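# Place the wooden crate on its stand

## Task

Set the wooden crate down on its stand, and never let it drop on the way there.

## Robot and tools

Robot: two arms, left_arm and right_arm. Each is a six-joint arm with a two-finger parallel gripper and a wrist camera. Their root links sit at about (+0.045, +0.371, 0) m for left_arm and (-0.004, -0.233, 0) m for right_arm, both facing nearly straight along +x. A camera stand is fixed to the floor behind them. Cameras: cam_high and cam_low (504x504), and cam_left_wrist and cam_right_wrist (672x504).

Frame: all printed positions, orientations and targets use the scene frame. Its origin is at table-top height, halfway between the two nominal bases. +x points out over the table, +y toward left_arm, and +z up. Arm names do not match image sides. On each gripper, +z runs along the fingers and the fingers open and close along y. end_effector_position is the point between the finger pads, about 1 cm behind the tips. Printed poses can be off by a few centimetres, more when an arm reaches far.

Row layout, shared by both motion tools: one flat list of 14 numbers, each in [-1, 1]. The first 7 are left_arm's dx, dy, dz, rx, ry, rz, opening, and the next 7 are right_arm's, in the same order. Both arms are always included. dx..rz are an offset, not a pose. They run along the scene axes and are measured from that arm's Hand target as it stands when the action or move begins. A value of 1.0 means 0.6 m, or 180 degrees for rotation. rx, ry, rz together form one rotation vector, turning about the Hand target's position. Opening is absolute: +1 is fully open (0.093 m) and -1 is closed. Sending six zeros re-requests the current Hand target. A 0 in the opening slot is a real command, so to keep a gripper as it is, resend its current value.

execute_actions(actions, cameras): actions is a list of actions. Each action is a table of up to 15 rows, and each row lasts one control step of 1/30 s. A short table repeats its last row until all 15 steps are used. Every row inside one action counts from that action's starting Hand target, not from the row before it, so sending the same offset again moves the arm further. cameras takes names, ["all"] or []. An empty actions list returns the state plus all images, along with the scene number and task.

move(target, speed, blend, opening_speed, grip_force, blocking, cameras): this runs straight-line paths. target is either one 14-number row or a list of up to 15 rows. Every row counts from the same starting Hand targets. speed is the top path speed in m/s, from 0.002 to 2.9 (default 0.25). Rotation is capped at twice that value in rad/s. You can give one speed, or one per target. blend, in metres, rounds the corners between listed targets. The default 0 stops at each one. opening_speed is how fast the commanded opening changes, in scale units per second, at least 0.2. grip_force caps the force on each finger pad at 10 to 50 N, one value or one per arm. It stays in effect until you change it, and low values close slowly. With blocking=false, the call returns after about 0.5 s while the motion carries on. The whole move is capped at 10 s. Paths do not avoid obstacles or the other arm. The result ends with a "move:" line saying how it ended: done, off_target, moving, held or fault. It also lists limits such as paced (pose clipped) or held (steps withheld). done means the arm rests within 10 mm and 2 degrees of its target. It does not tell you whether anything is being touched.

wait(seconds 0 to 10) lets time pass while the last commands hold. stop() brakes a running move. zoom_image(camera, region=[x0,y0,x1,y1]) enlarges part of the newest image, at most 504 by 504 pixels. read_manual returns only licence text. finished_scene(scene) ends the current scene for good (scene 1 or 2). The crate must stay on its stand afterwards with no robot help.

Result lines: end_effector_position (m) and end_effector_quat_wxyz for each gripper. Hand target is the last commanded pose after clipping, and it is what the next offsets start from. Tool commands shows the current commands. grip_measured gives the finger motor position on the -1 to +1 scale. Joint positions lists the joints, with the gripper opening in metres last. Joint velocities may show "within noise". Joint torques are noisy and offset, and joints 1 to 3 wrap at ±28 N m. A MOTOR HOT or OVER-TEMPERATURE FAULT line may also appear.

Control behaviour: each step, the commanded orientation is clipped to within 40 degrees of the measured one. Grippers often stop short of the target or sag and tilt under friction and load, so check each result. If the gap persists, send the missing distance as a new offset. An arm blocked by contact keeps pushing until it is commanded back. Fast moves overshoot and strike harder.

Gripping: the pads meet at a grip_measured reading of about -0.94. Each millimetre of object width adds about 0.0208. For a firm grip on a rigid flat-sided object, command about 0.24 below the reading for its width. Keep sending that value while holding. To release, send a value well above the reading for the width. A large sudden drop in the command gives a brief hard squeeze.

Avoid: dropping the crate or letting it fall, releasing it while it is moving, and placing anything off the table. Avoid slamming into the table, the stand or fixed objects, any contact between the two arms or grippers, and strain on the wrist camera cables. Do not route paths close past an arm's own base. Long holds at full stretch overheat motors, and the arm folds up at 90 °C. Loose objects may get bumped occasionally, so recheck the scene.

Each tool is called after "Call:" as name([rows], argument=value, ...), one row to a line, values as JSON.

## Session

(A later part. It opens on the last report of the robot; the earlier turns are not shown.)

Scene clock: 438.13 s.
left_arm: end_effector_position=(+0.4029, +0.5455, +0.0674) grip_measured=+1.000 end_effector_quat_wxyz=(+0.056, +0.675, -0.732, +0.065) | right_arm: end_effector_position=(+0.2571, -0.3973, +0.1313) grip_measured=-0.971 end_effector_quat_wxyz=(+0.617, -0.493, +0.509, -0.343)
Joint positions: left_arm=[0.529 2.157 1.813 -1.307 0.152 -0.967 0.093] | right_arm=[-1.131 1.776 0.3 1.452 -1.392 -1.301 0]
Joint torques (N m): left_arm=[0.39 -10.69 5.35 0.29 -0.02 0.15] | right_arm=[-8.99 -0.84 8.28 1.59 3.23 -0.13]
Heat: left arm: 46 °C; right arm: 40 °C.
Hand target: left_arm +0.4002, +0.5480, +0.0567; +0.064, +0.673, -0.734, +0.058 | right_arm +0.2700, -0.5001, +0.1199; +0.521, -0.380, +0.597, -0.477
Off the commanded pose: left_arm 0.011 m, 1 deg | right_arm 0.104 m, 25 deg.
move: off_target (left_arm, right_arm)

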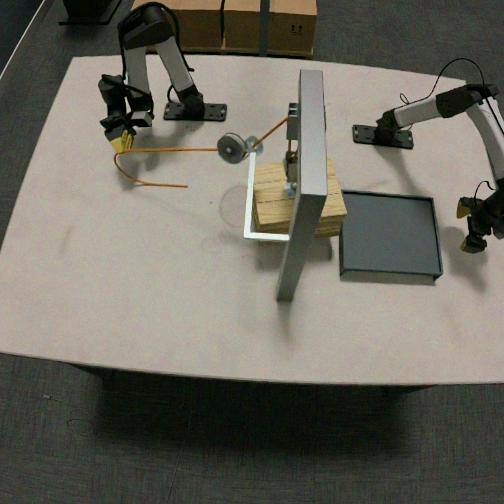

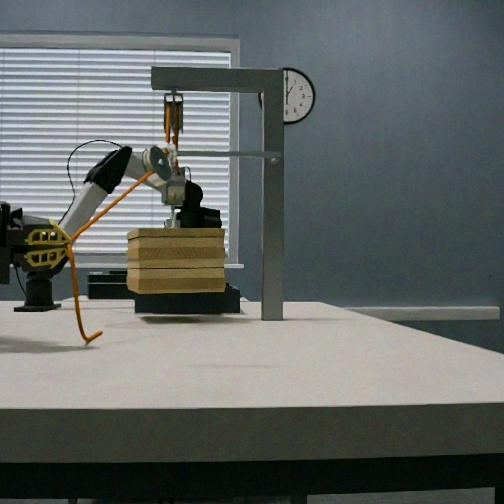

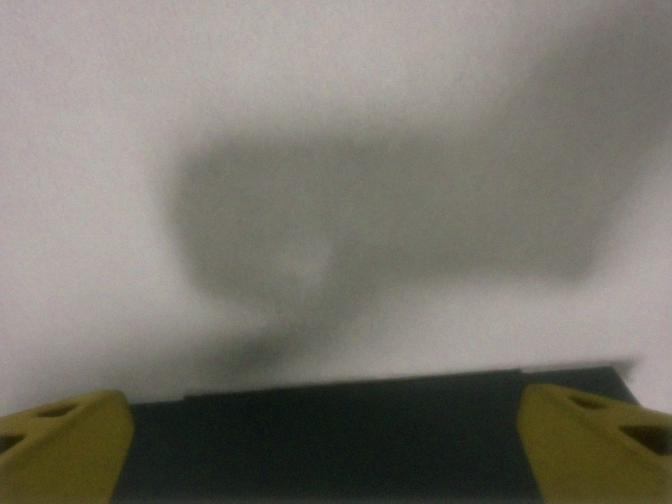

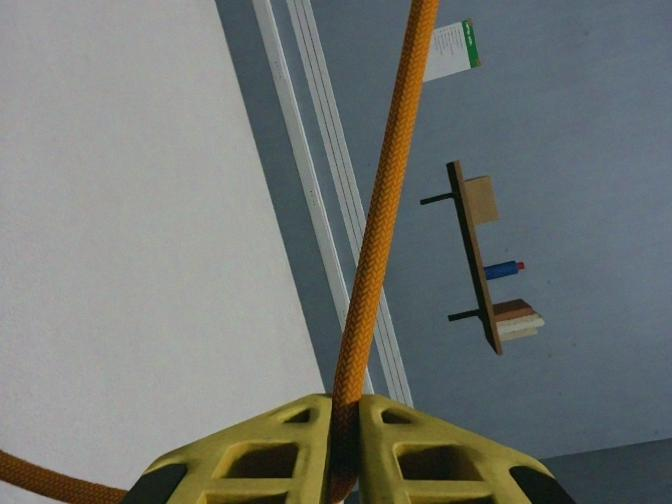

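Call:
move(target=[0, 0, 0, 0, 0, 0, 1, 0.05, -0.2, -0.008, 0, 0, -0.06, -1], cameras=["all"], speed=0.07)

Call:
zoom_image(camera="cam_low", region=[50, 80, 290, 330])

Call:
zoom_image(camera="cam_high", region=[210, 100, 500, 300])

Scene clock: 456.80 s.
left_arm: end_effector_position=(+0.4029, +0.5455, +0.0674) grip_measured=+1.000 end_effector_quat_wxyz=(+0.056, +0.675, -0.732, +0.065) | right_arm: end_effector_position=(+0.2873, -0.4877, +0.1311) grip_measured=-0.971 end_effector_quat_wxyz=(+0.596, -0.486, +0.505, -0.391)
Joint positions: left_arm=[0.529 2.157 1.813 -1.307 0.152 -0.967 0.093] | right_arm=[-1.158 2.014 0.636 1.45 -1.343 -1.276 0]
Joint torques (N m): left_arm=[0.43 -10.61 5.35 0.3 -0.02 0.15] | right_arm=[-8.77 -2.36 9.77 1.18 4.11 -0.06]
Heat: left arm: 46 °C; right arm: 41 °C.
Hand target: left_arm +0.4002, +0.5480, +0.0567; +0.064, +0.673, -0.734, +0.058 | right_arm +0.3000, -0.6201, +0.1153; +0.474, -0.322, +0.630, -0.524
Off the commanded pose: left_arm 0.011 m, 1 deg | right_arm 0.134 m, 32 deg.
move: off_target (left_arm, right_arm)

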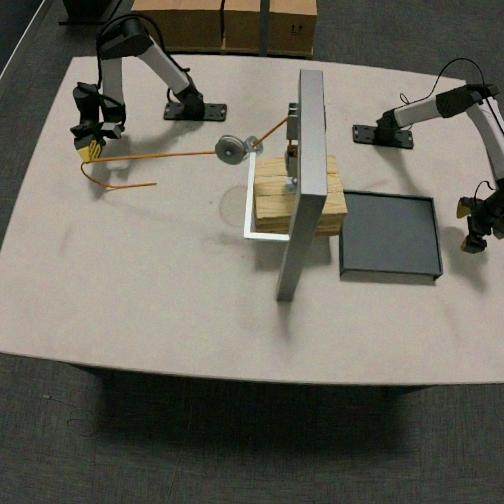

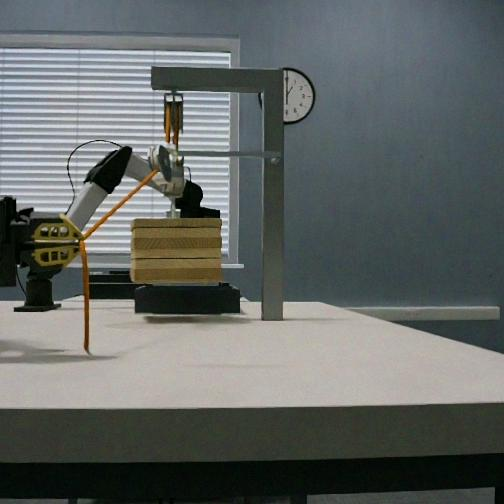

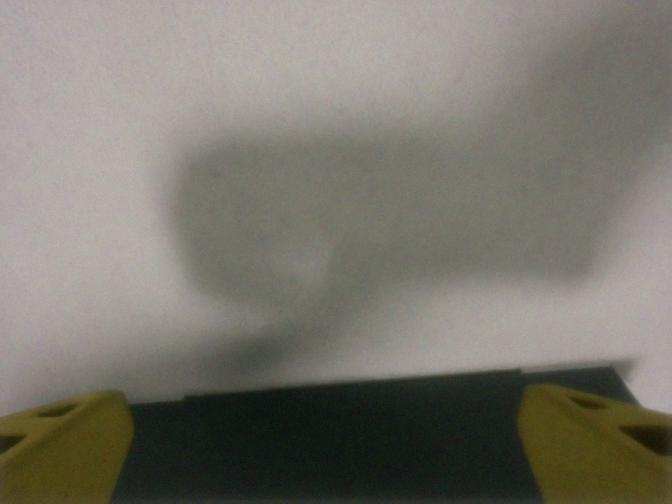

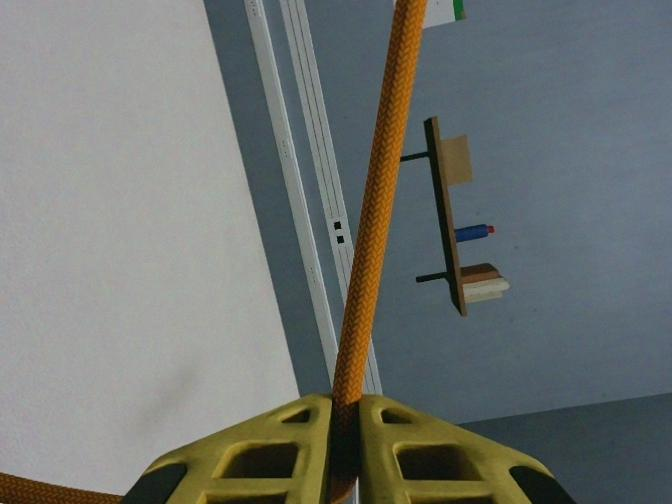

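Scaled by 2.016.

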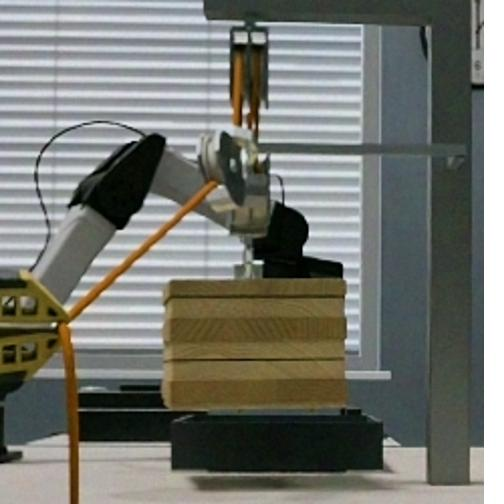

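Scaled by 1.738.

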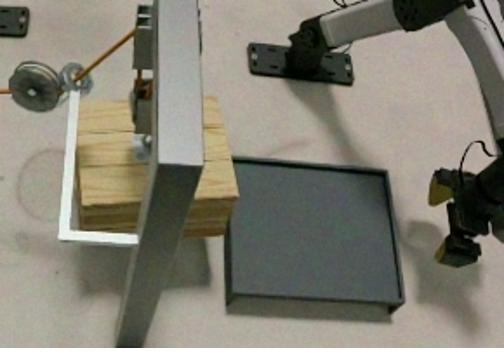

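Call:
move(target=[0, 0, 0, 0, 0, 0, 1, 0.0, -0.09, -0.01, 0, 0, 0, -1], cameras=["cam_low"], speed=0.07)

Call:
zoom_image(camera="cam_low", region=[50, 80, 290, 330])

Scene clock: 469.00 s.
left_arm: end_effector_position=(+0.4029, +0.5455, +0.0674) grip_measured=+1.000 end_effector_quat_wxyz=(+0.056, +0.675, -0.732, +0.065) | right_arm: end_effector_position=(+0.2942, -0.5384, +0.1260) grip_measured=-0.971 end_effector_quat_wxyz=(+0.590, -0.492, +0.495, -0.406)
Joint positions: left_arm=[0.529 2.157 1.813 -1.307 0.152 -0.967 0.093] | right_arm=[-1.196 2.161 0.85 1.447 -1.373 -1.252 0]
Joint torques (N m): left_arm=[0.39 -10.63 5.37 0.3 -0.03 0.14] | right_arm=[-9.21 -3.28 10.43 0.86 4.11 0.02]
Heat: left arm: 46 °C; right arm: 45 °C.
Hand target: left_arm +0.4002, +0.5480, +0.0567; +0.064, +0.673, -0.734, +0.058 | right_arm +0.2999, -0.6741, +0.1091; +0.474, -0.322, +0.630, -0.524
Off the commanded pose: left_arm 0.011 m, 1 deg | right_arm 0.137 m, 31 deg.
move: off_target (left_arm, right_arm)
Images, in order (width x height): cam_low 504x504.

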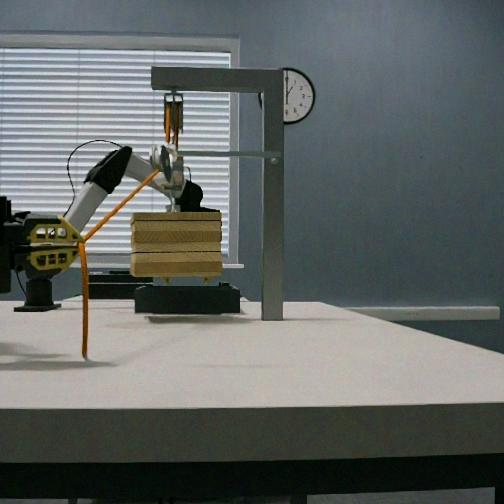

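Scaled by 2.016.

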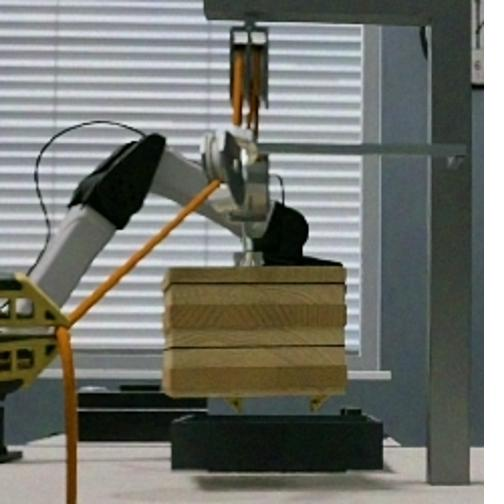

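Call:
move(target=[0.02, 0.0, -0.0345, -0.067, 0, 0.033, 1, 0, 0, 0, 0, 0, 0, -1], cameras=["cam_left_wrist", "cam_low"], speed=0.1)

Scene clock: 505.53 s.
left_arm: end_effector_position=(+0.4103, +0.5460, +0.0399) grip_measured=+1.000 end_effector_quat_wxyz=(+0.124, +0.696, -0.694, +0.135) | right_arm: end_effector_position=(+0.2942, -0.5384, +0.1261) grip_measured=-0.971 end_effector_quat_wxyz=(+0.590, -0.492, +0.495, -0.406)
Joint positions: left_arm=[0.588 2.31 1.914 -1.369 0.316 -0.967 0.093] | right_arm=[-1.196 2.161 0.851 1.447 -1.373 -1.251 0]
Joint torques (N m): left_arm=[0.46 -10.96 7.99 -0.18 0.27 -0.04] | right_arm=[-9.13 -3.67 10.89 0.81 4.09 0.06]
Heat: left arm: 47 °C; right arm: 54 °C.
Hand target: left_arm +0.4121, +0.5480, +0.0359; +0.132, +0.700, -0.688, +0.138 | right_arm +0.3000, -0.6741, +0.1092; +0.474, -0.322, +0.630, -0.524
Off the commanded pose: left_arm 0.005 m, 1 deg | right_arm 0.137 m, 31 deg.
move: off_target (right_arm)
Images, in order (width x height): cam_low 504x504, cam_left_wrist 672x504.

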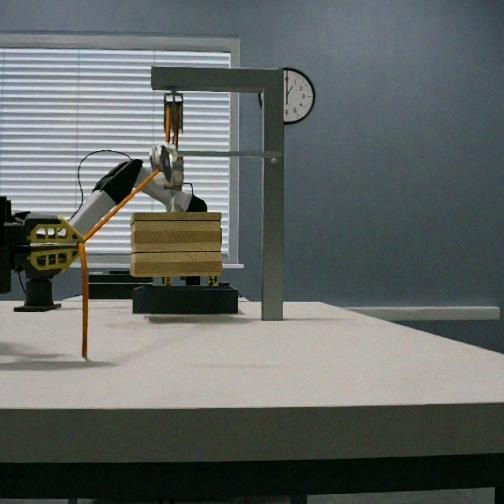

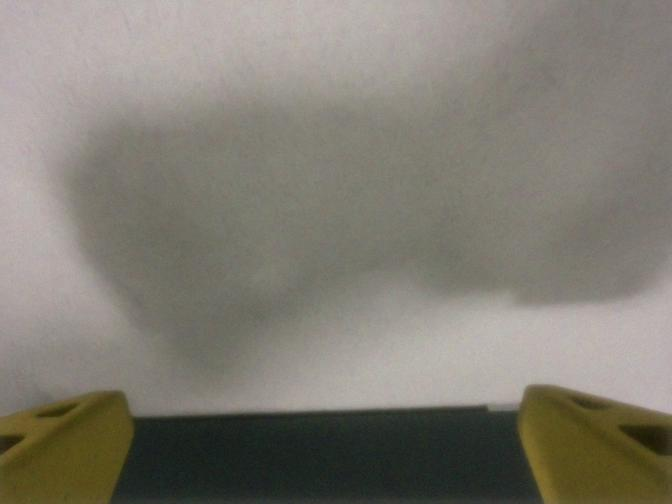

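Call:
move(target=[-0.033, -0.49, 0.0, 0, 0, 0.0, 1, 0, 0, 0, 0, 0, 0, -1], cameras=["all"], speed=0.12)

Call:
zoom_image(camera="cam_high", region=[210, 100, 460, 300])

Call:
zoom_image(camera="cam_low", region=[50, 130, 290, 330])

Scene clock: 513.23 s.
left_arm: end_effector_position=(+0.3949, +0.2689, +0.0276) grip_measured=+1.000 end_effector_quat_wxyz=(+0.118, +0.702, -0.693, +0.114) | right_arm: end_effector_position=(+0.2942, -0.5384, +0.1261) grip_measured=-0.971 end_effector_quat_wxyz=(+0.590, -0.492, +0.495, -0.406)
Joint positions: left_arm=[-0.123 1.953 1.315 -0.891 0.327 -1.725 0.093] | right_arm=[-1.196 2.161 0.851 1.447 -1.373 -1.251 0]
Joint torques (N m): left_arm=[-1.43 -13.18 4.53 0.6 0.73 -0.29] | right_arm=[-9.1 -3.45 10.82 0.84 4.11 0.05]
Heat: left arm: 48 °C; right arm: 56 °C.
Hand target: left_arm +0.3925, +0.2541, +0.0359; +0.132, +0.700, -0.688, +0.138 | right_arm +0.3000, -0.6741, +0.1092; +0.474, -0.322, +0.630, -0.524
Off the commanded pose: left_arm 0.017 m, 3 deg | right_arm 0.137 m, 31 deg.
move: off_target (left_arm, right_arm)

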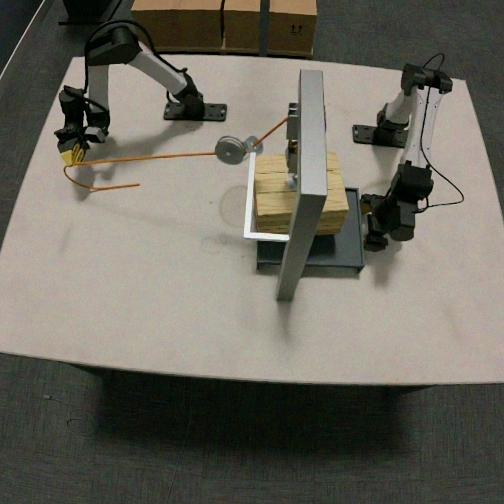

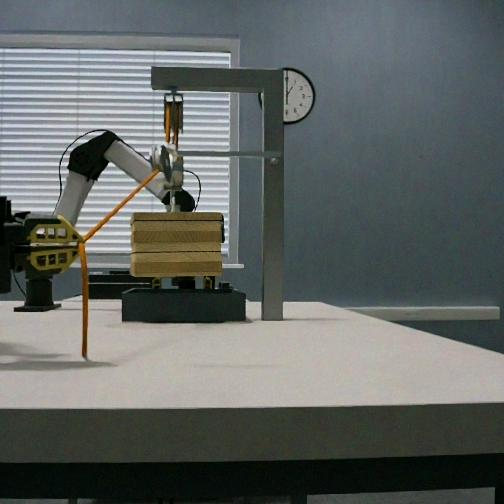

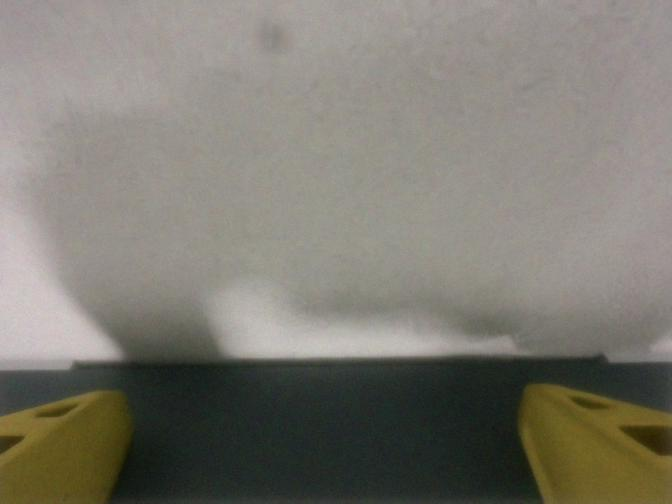

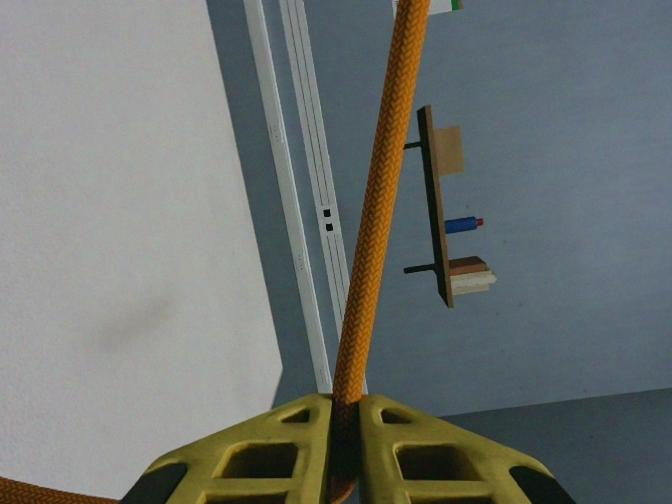

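Scaled by 2.016.

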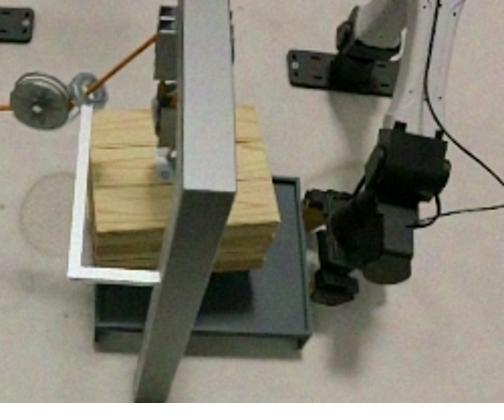

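Scaled by 2.100.

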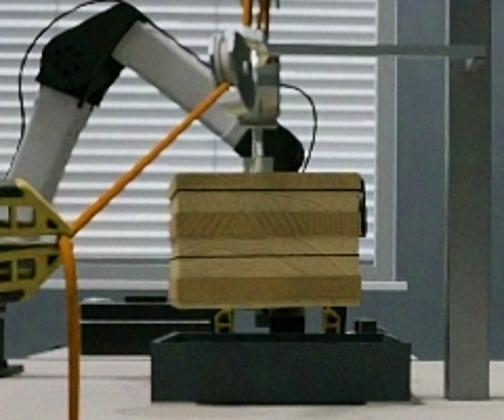

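Call:
move(target=[-0.0267, -0.0785, 0.005, 0, 0, 0.022, 1, 0, 0, 0, 0, 0, 0, -1], cameras=["all"], speed=0.08)

Call:
zoom_image(camera="cam_high", region=[210, 100, 460, 300])

Call:
zoom_image(camera="cam_low", region=[50, 130, 290, 330])

Scene clock: 527.23 s.
left_arm: end_effector_position=(+0.3786, +0.2208, +0.0279) grip_measured=+1.000 end_effector_quat_wxyz=(+0.114, +0.724, -0.670, +0.118) | right_arm: end_effector_position=(+0.2942, -0.5384, +0.1261) grip_measured=-0.971 end_effector_quat_wxyz=(+0.590, -0.492, +0.495, -0.406)
Joint positions: left_arm=[-0.27 1.901 1.243 -0.8 0.31 -1.947 0.093] | right_arm=[-1.196 2.161 0.851 1.447 -1.373 -1.251 0]
Joint torques (N m): left_arm=[-1.48 -13.26 4.97 0.76 0.64 -0.38] | right_arm=[-9.36 -3.63 10.78 0.83 4.12 0.12]
Heat: left arm: 48 °C; right arm: 58 °C.
Hand target: left_arm +0.3765, +0.2070, +0.0390; +0.127, +0.723, -0.664, +0.143 | right_arm +0.3000, -0.6741, +0.1092; +0.474, -0.322, +0.630, -0.524
Off the commanded pose: left_arm 0.018 m, 3 deg | right_arm 0.137 m, 31 deg.
move: off_target (left_arm, right_arm)

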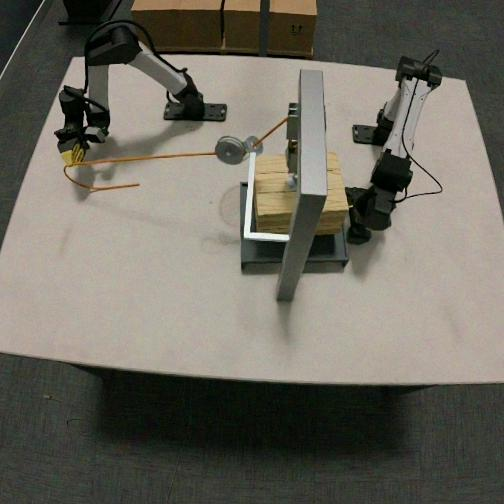

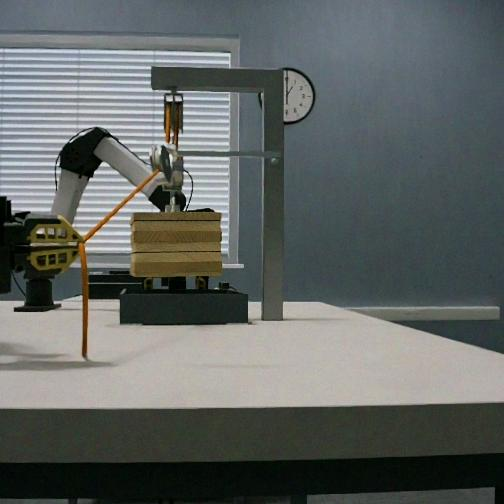

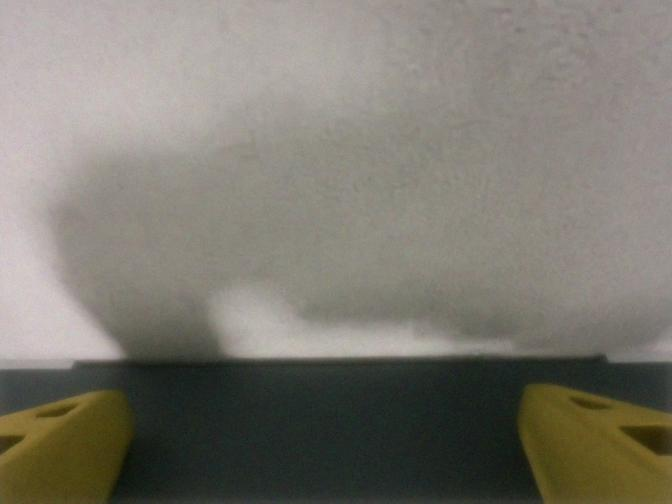

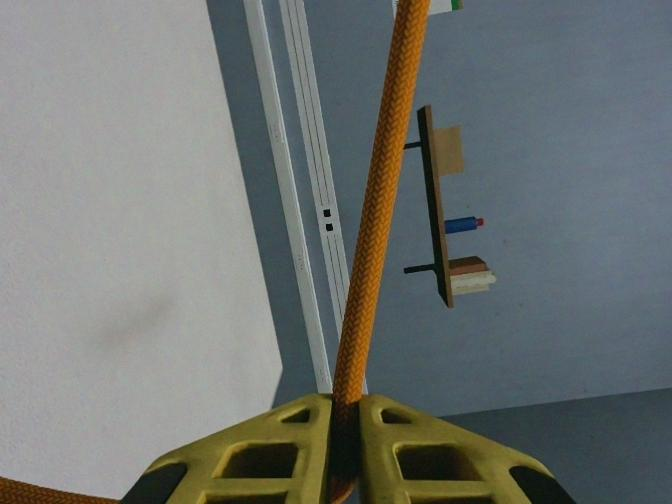

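Scaled by 2.016.

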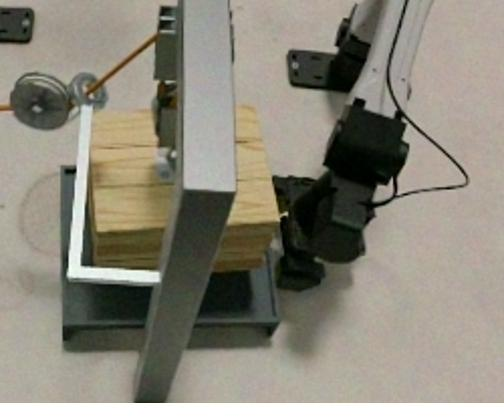

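Scaled by 2.100.

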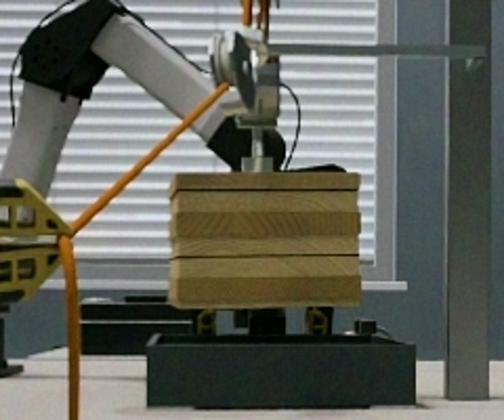

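Call:
move(target=[-0.03, -0.008, 0.0, 0, 0, 0.0, 1, 0, 0, 0, 0, 0, 0, -1], cameras=["all"], speed=0.05)

Call:
zoom_image(camera="cam_high", region=[210, 100, 460, 300])

Call:
zoom_image(camera="cam_low", region=[50, 130, 290, 330])

Scene clock: 544.80 s.
left_arm: end_effector_position=(+0.3667, +0.2149, +0.0302) grip_measured=+1.000 end_effector_quat_wxyz=(+0.109, +0.728, -0.664, +0.128) | right_arm: end_effector_position=(+0.2942, -0.5384, +0.1261) grip_measured=-0.971 end_effector_quat_wxyz=(+0.590, -0.492, +0.495, -0.406)
Joint positions: left_arm=[-0.297 1.842 1.17 -0.751 0.306 -1.995 0.093] | right_arm=[-1.196 2.161 0.851 1.447 -1.373 -1.251 0]
Joint torques (N m): left_arm=[-1.81 -12.57 4.78 0.64 0.61 -0.21] | right_arm=[-9.24 -3.48 10.54 0.84 4.05 0.02]
Heat: left arm: 48 °C; right arm: 61 °C.
Hand target: left_arm +0.3584, +0.2021, +0.0390; +0.127, +0.723, -0.664, +0.143 | right_arm +0.3000, -0.6741, +0.1092; +0.474, -0.322, +0.630, -0.524
Off the commanded pose: left_arm 0.018 m, 3 deg | right_arm 0.137 m, 31 deg.
move: off_target (left_arm, right_arm)

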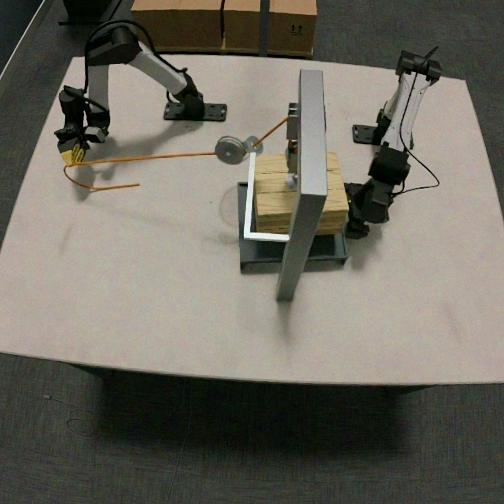

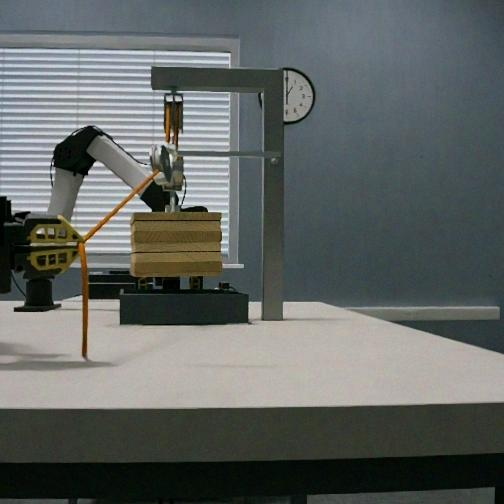

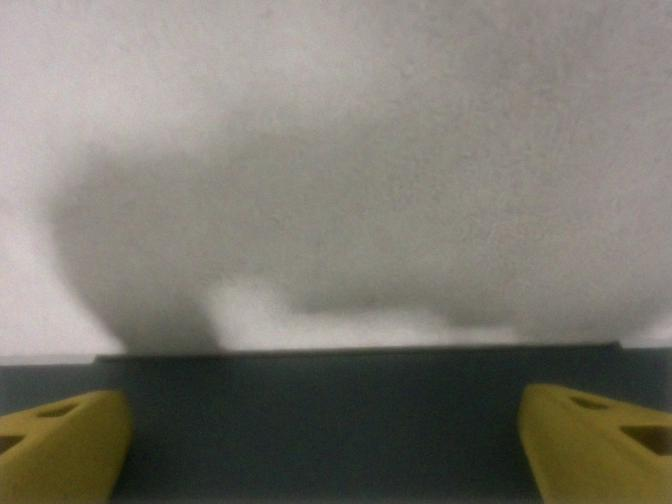

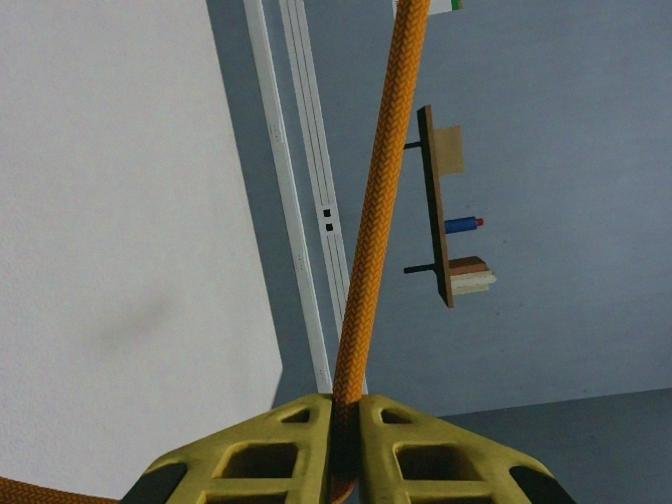

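Scaled by 2.016.

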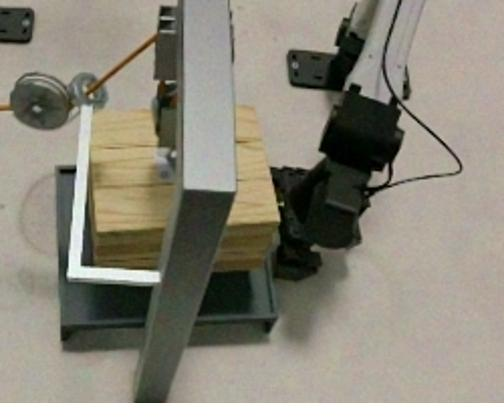

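Scaled by 2.100.

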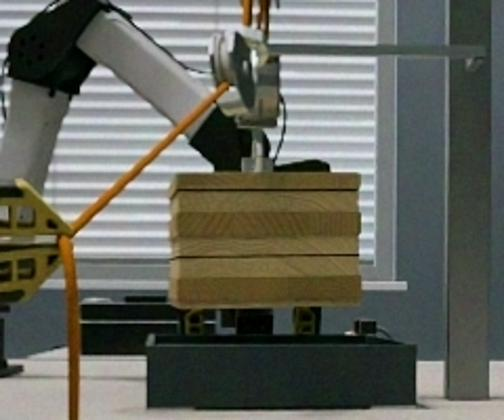

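Call:
move(target=[-0.035, 0.004, 0.0, 0, 0, 0.0, 1, 0, 0, 0, 0, 0, 0, -1], cameras=["all"], speed=0.05)

Call:
zoom_image(camera="cam_low", region=[50, 130, 290, 330])

Call:
zoom_image(camera="cam_high", region=[210, 100, 460, 300])

Scene clock: 564.67 s.
left_arm: end_effector_position=(+0.3423, +0.2127, +0.0318) grip_measured=+1.000 end_effector_quat_wxyz=(+0.116, +0.728, -0.663, +0.128) | right_arm: end_effector_position=(+0.2942, -0.5384, +0.1261) grip_measured=-0.971 end_effector_quat_wxyz=(+0.590, -0.492, +0.495, -0.406)
Joint positions: left_arm=[-0.322 1.765 1.077 -0.733 0.313 -2.022 0.093] | right_arm=[-1.196 2.161 0.851 1.447 -1.373 -1.251 0]
Joint torques (N m): left_arm=[-1.03 -11.55 4.82 0.7 0.51 -0.1] | right_arm=[-9.26 -3.48 10.63 0.82 4.09 0.08]
Heat: left arm: 51 °C; right arm: 65 °C.
Hand target: left_arm +0.3374, +0.2046, +0.0389; +0.127, +0.723, -0.664, +0.143 | right_arm +0.3000, -0.6741, +0.1092; +0.474, -0.322, +0.630, -0.524
Off the commanded pose: left_arm 0.012 m, 2 deg | right_arm 0.137 m, 31 deg.
move: off_target (left_arm, right_arm)

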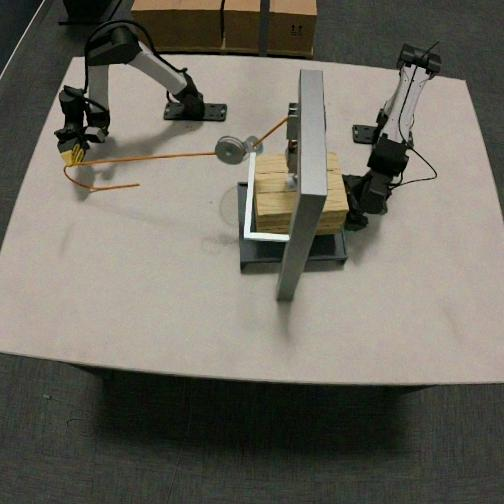

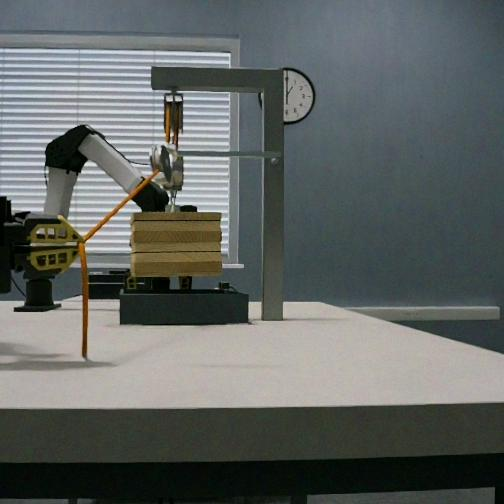

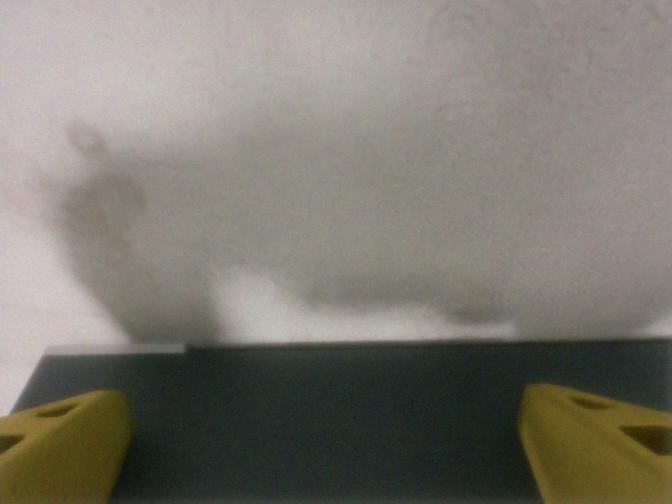

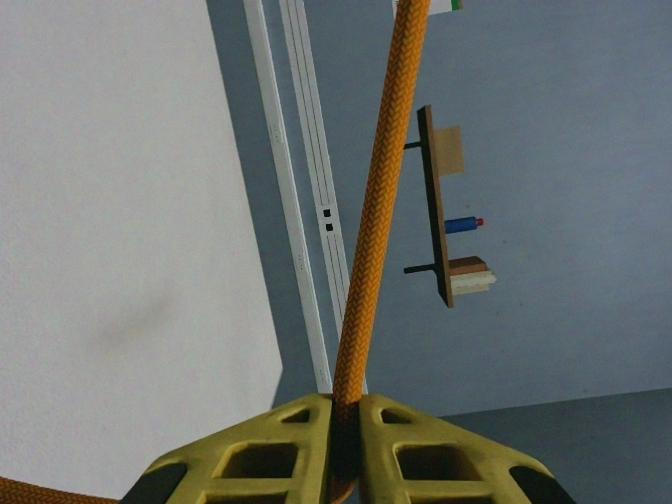

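Scaled by 2.100.

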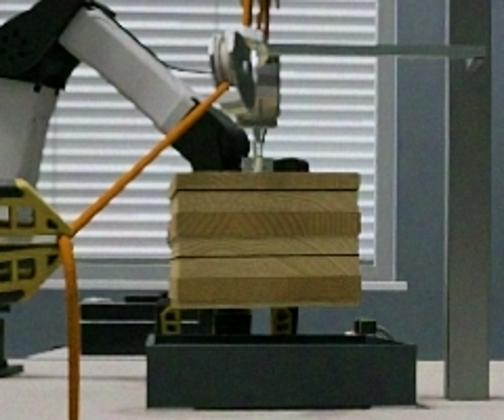

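Scaled by 2.016.

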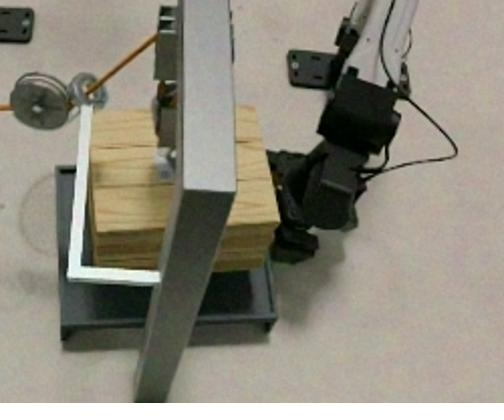

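Call:
move(target=[0.0, 0.1, 0.0, 0, 0, 0.0, 1, 0.02, 0.16, 0.04, 0, 0, 0, -1], cameras=["all"], speed=0.06)

Call:
zoom_image(camera="cam_low", region=[50, 130, 290, 330])

Call:
zoom_image(camera="cam_high", region=[210, 100, 460, 300])

Scene clock: 576.57 s.
left_arm: end_effector_position=(+0.3434, +0.2637, +0.0342) grip_measured=+1.000 end_effector_quat_wxyz=(+0.124, +0.726, -0.661, +0.140) | right_arm: end_effector_position=(+0.3257, -0.5284, +0.1399) grip_measured=-0.971 end_effector_quat_wxyz=(+0.541, -0.398, +0.569, -0.475)
Joint positions: left_arm=[-0.144 1.728 1.037 -0.779 0.363 -1.839 0.093] | right_arm=[-1.042 2.005 0.674 1.393 -0.929 -1.282 0]
Joint torques (N m): left_arm=[0.34 -10.93 4.74 0.38 0.31 0.14] | right_arm=[-3.47 -8.24 4.67 1.3 2.11 -0.16]
Heat: left arm: 51 °C; right arm: 65 °C.
Hand target: left_arm +0.3374, +0.2646, +0.0389; +0.127, +0.723, -0.664, +0.143 | right_arm +0.3121, -0.5781, +0.1333; +0.474, -0.322, +0.630, -0.524
Off the commanded pose: left_arm 0.008 m, 1 deg | right_arm 0.052 m, 15 deg.
move: off_target (right_arm)

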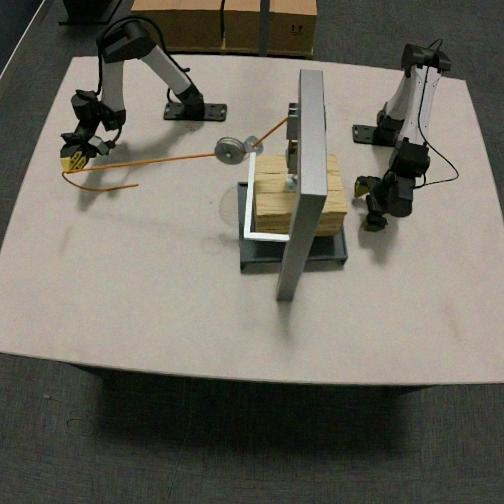

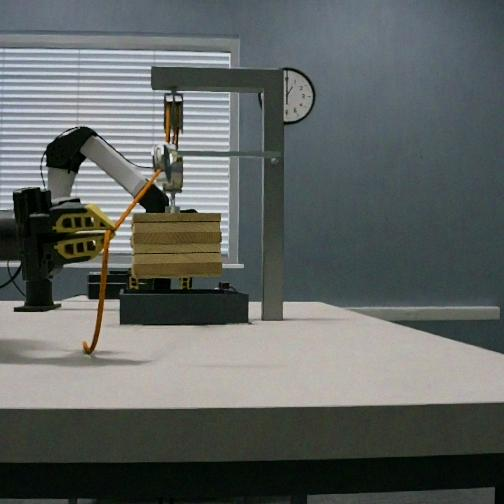

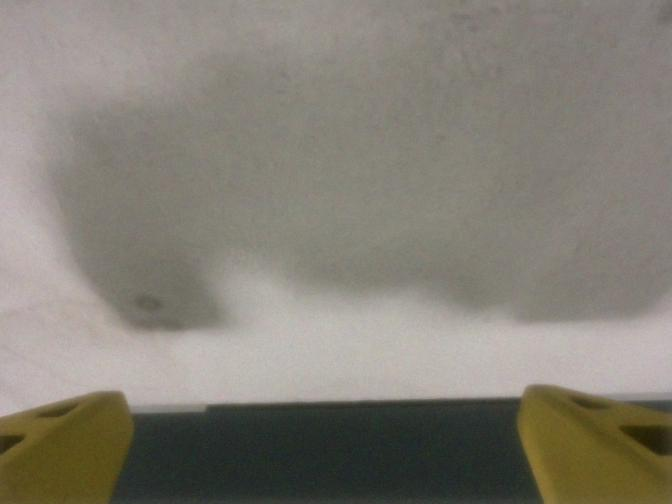

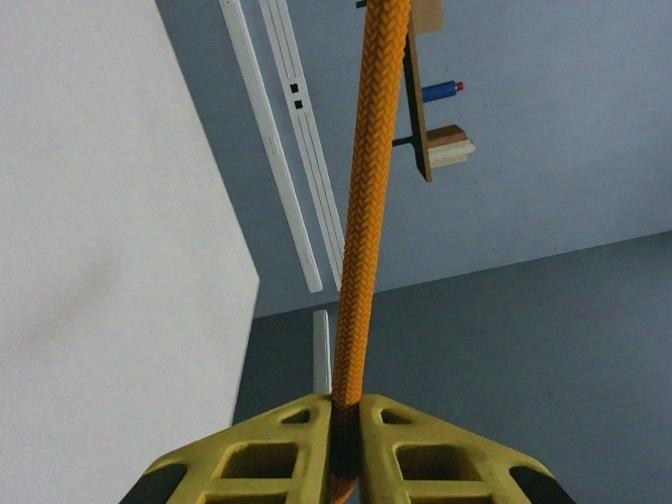

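Scaled by 2.100.

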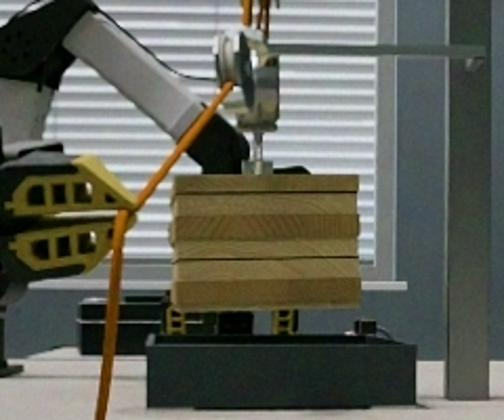

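Scaled by 2.016.

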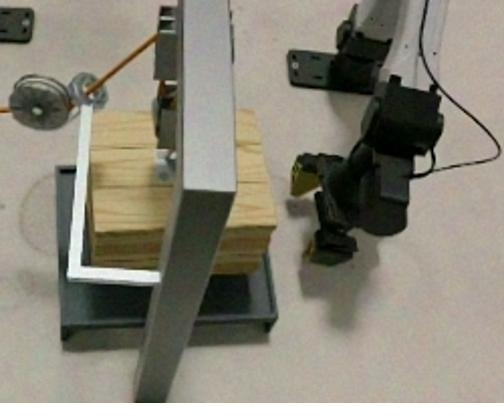

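Call:
move(target=[0.0, 0.05, 0.0, 0, 0, 0.0, 1, 0.0, 0.12, 0.035, 0, 0, 0, -1], cameras=["all"], speed=0.05)

Call:
zoom_image(camera="cam_low", region=[50, 130, 290, 330])

Call:
zoom_image(camera="cam_high", region=[210, 100, 460, 300])

Scene clock: 602.90 s.
left_arm: end_effector_position=(+0.3431, +0.2941, +0.0339) grip_measured=+1.000 end_effector_quat_wxyz=(+0.125, +0.726, -0.662, +0.139) | right_arm: end_effector_position=(+0.3236, -0.4597, +0.1662) grip_measured=-0.971 end_effector_quat_wxyz=(+0.540, -0.394, +0.566, -0.483)
Joint positions: left_arm=[-0.041 1.728 1.037 -0.82 0.371 -1.728 0.093] | right_arm=[-0.912 1.748 0.44 1.38 -0.787 -1.286 0]
Joint torques (N m): left_arm=[0.38 -10.89 4.77 0.31 0.31 0.15] | right_arm=[-3.29 -5.94 4.53 1.3 2.04 -0.14]
Heat: left arm: 48 °C; right arm: 55 °C.
Hand target: left_arm +0.3374, +0.2946, +0.0389; +0.127, +0.723, -0.664, +0.143 | right_arm +0.3120, -0.5061, +0.1544; +0.474, -0.322, +0.630, -0.524
Off the commanded pose: left_arm 0.008 m, 1 deg | right_arm 0.049 m, 14 deg.
move: off_target (right_arm)

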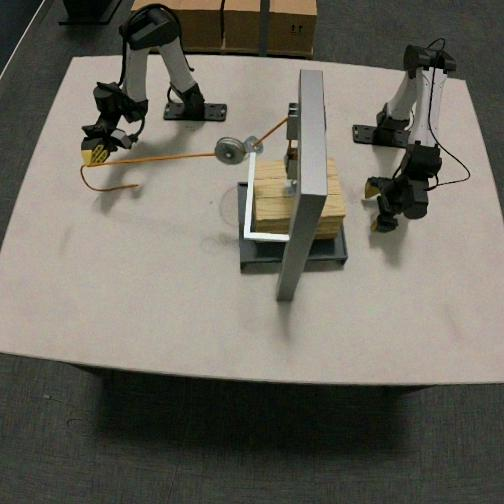

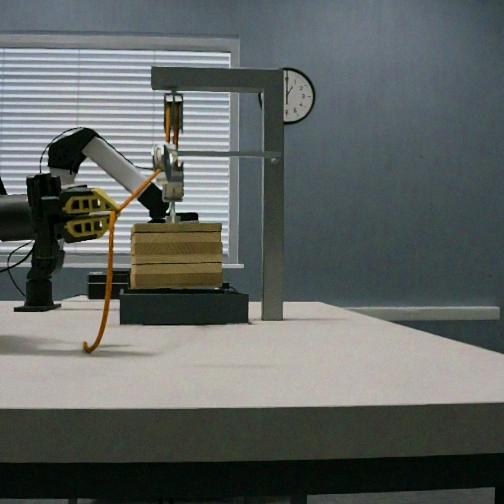

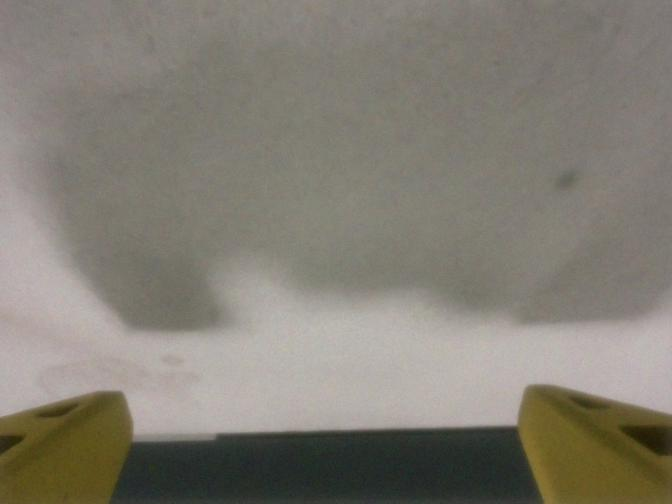

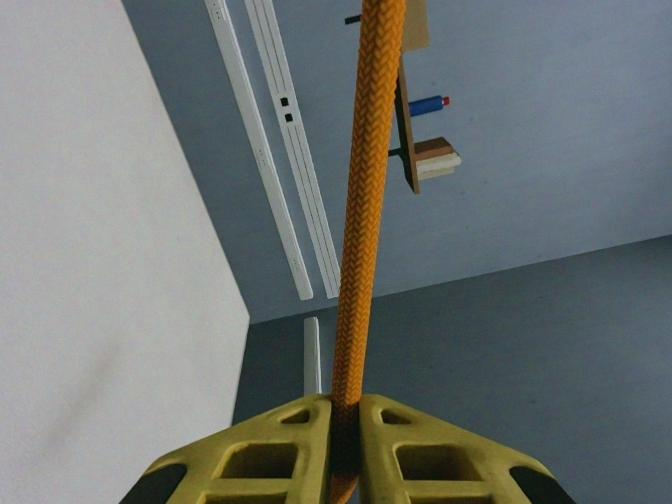

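Scaled by 2.100.

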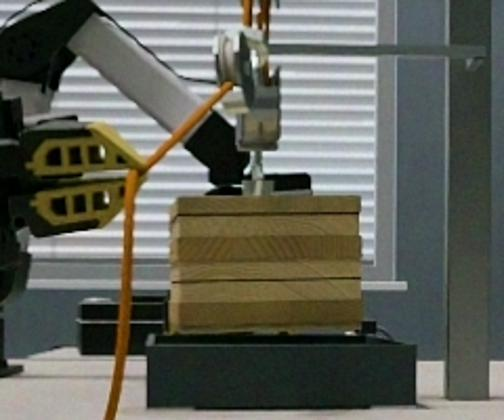

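Scaled by 2.016.

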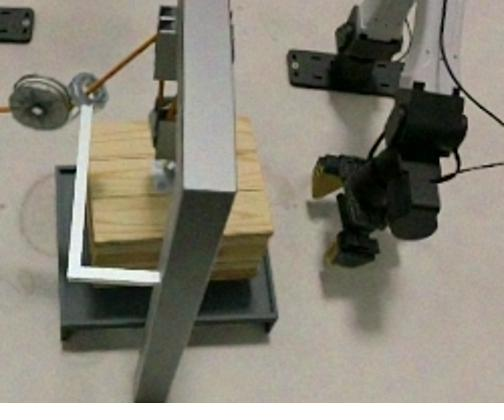

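Call:
move(target=[0.0, 0.0, 0.1, 0, 0, 0.0, 1, 0.0, 0.09, 0.03, 0, 0, 0, -1], cameras=["cam_high", "cam_low"], speed=0.05)

Call:
zoom_image(camera="cam_low", region=[50, 130, 290, 330])

Call:
zoom_image(camera="cam_high", region=[210, 100, 460, 300])

Scene clock: 610.37 s.
left_arm: end_effector_position=(+0.3323, +0.2946, +0.0854) grip_measured=+1.000 end_effector_quat_wxyz=(+0.136, +0.729, -0.660, +0.126) | right_arm: end_effector_position=(+0.3211, -0.4115, +0.1876) grip_measured=-0.971 end_effector_quat_wxyz=(+0.538, -0.384, +0.567, -0.492)
Joint positions: left_arm=[-0.041 1.649 1.167 -1.064 0.371 -1.728 0.093] | right_arm=[-0.773 1.502 0.309 1.271 -0.626 -1.29 0]
Joint torques (N m): left_arm=[0.39 -9.98 8.28 0.24 0.31 0.14] | right_arm=[-2.55 -4.22 5.09 1.42 1.89 -0.15]
Heat: left arm: 47 °C; right arm: 54 °C.
Hand target: left_arm +0.3375, +0.2946, +0.0990; +0.127, +0.723, -0.664, +0.143 | right_arm +0.3120, -0.4521, +0.1723; +0.474, -0.322, +0.630, -0.524
Off the commanded pose: left_arm 0.014 m, 2 deg | right_arm 0.044 m, 13 deg.
move: off_target (left_arm, right_arm)
Images, in order (width x height): cam_high 504x504, cam_low 504x504.

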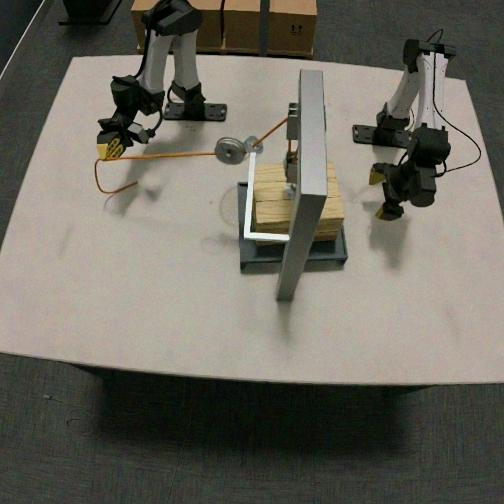

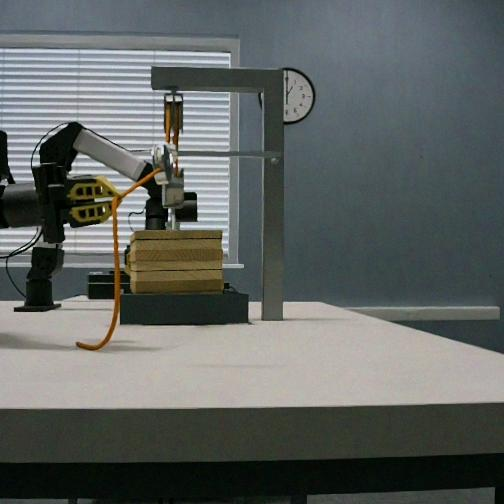

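Scaled by 2.100.

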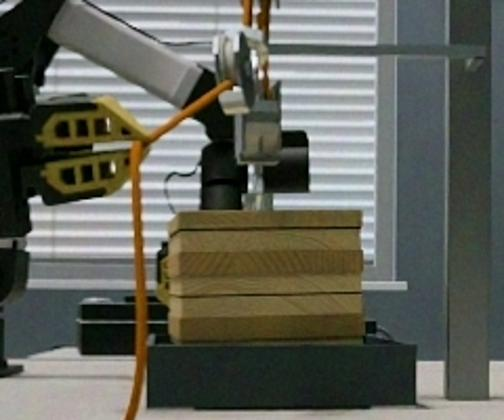

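Scaled by 2.016.

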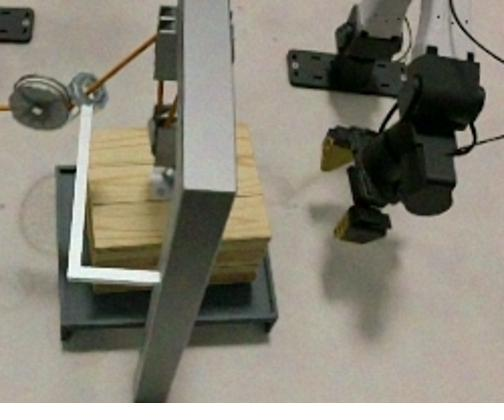

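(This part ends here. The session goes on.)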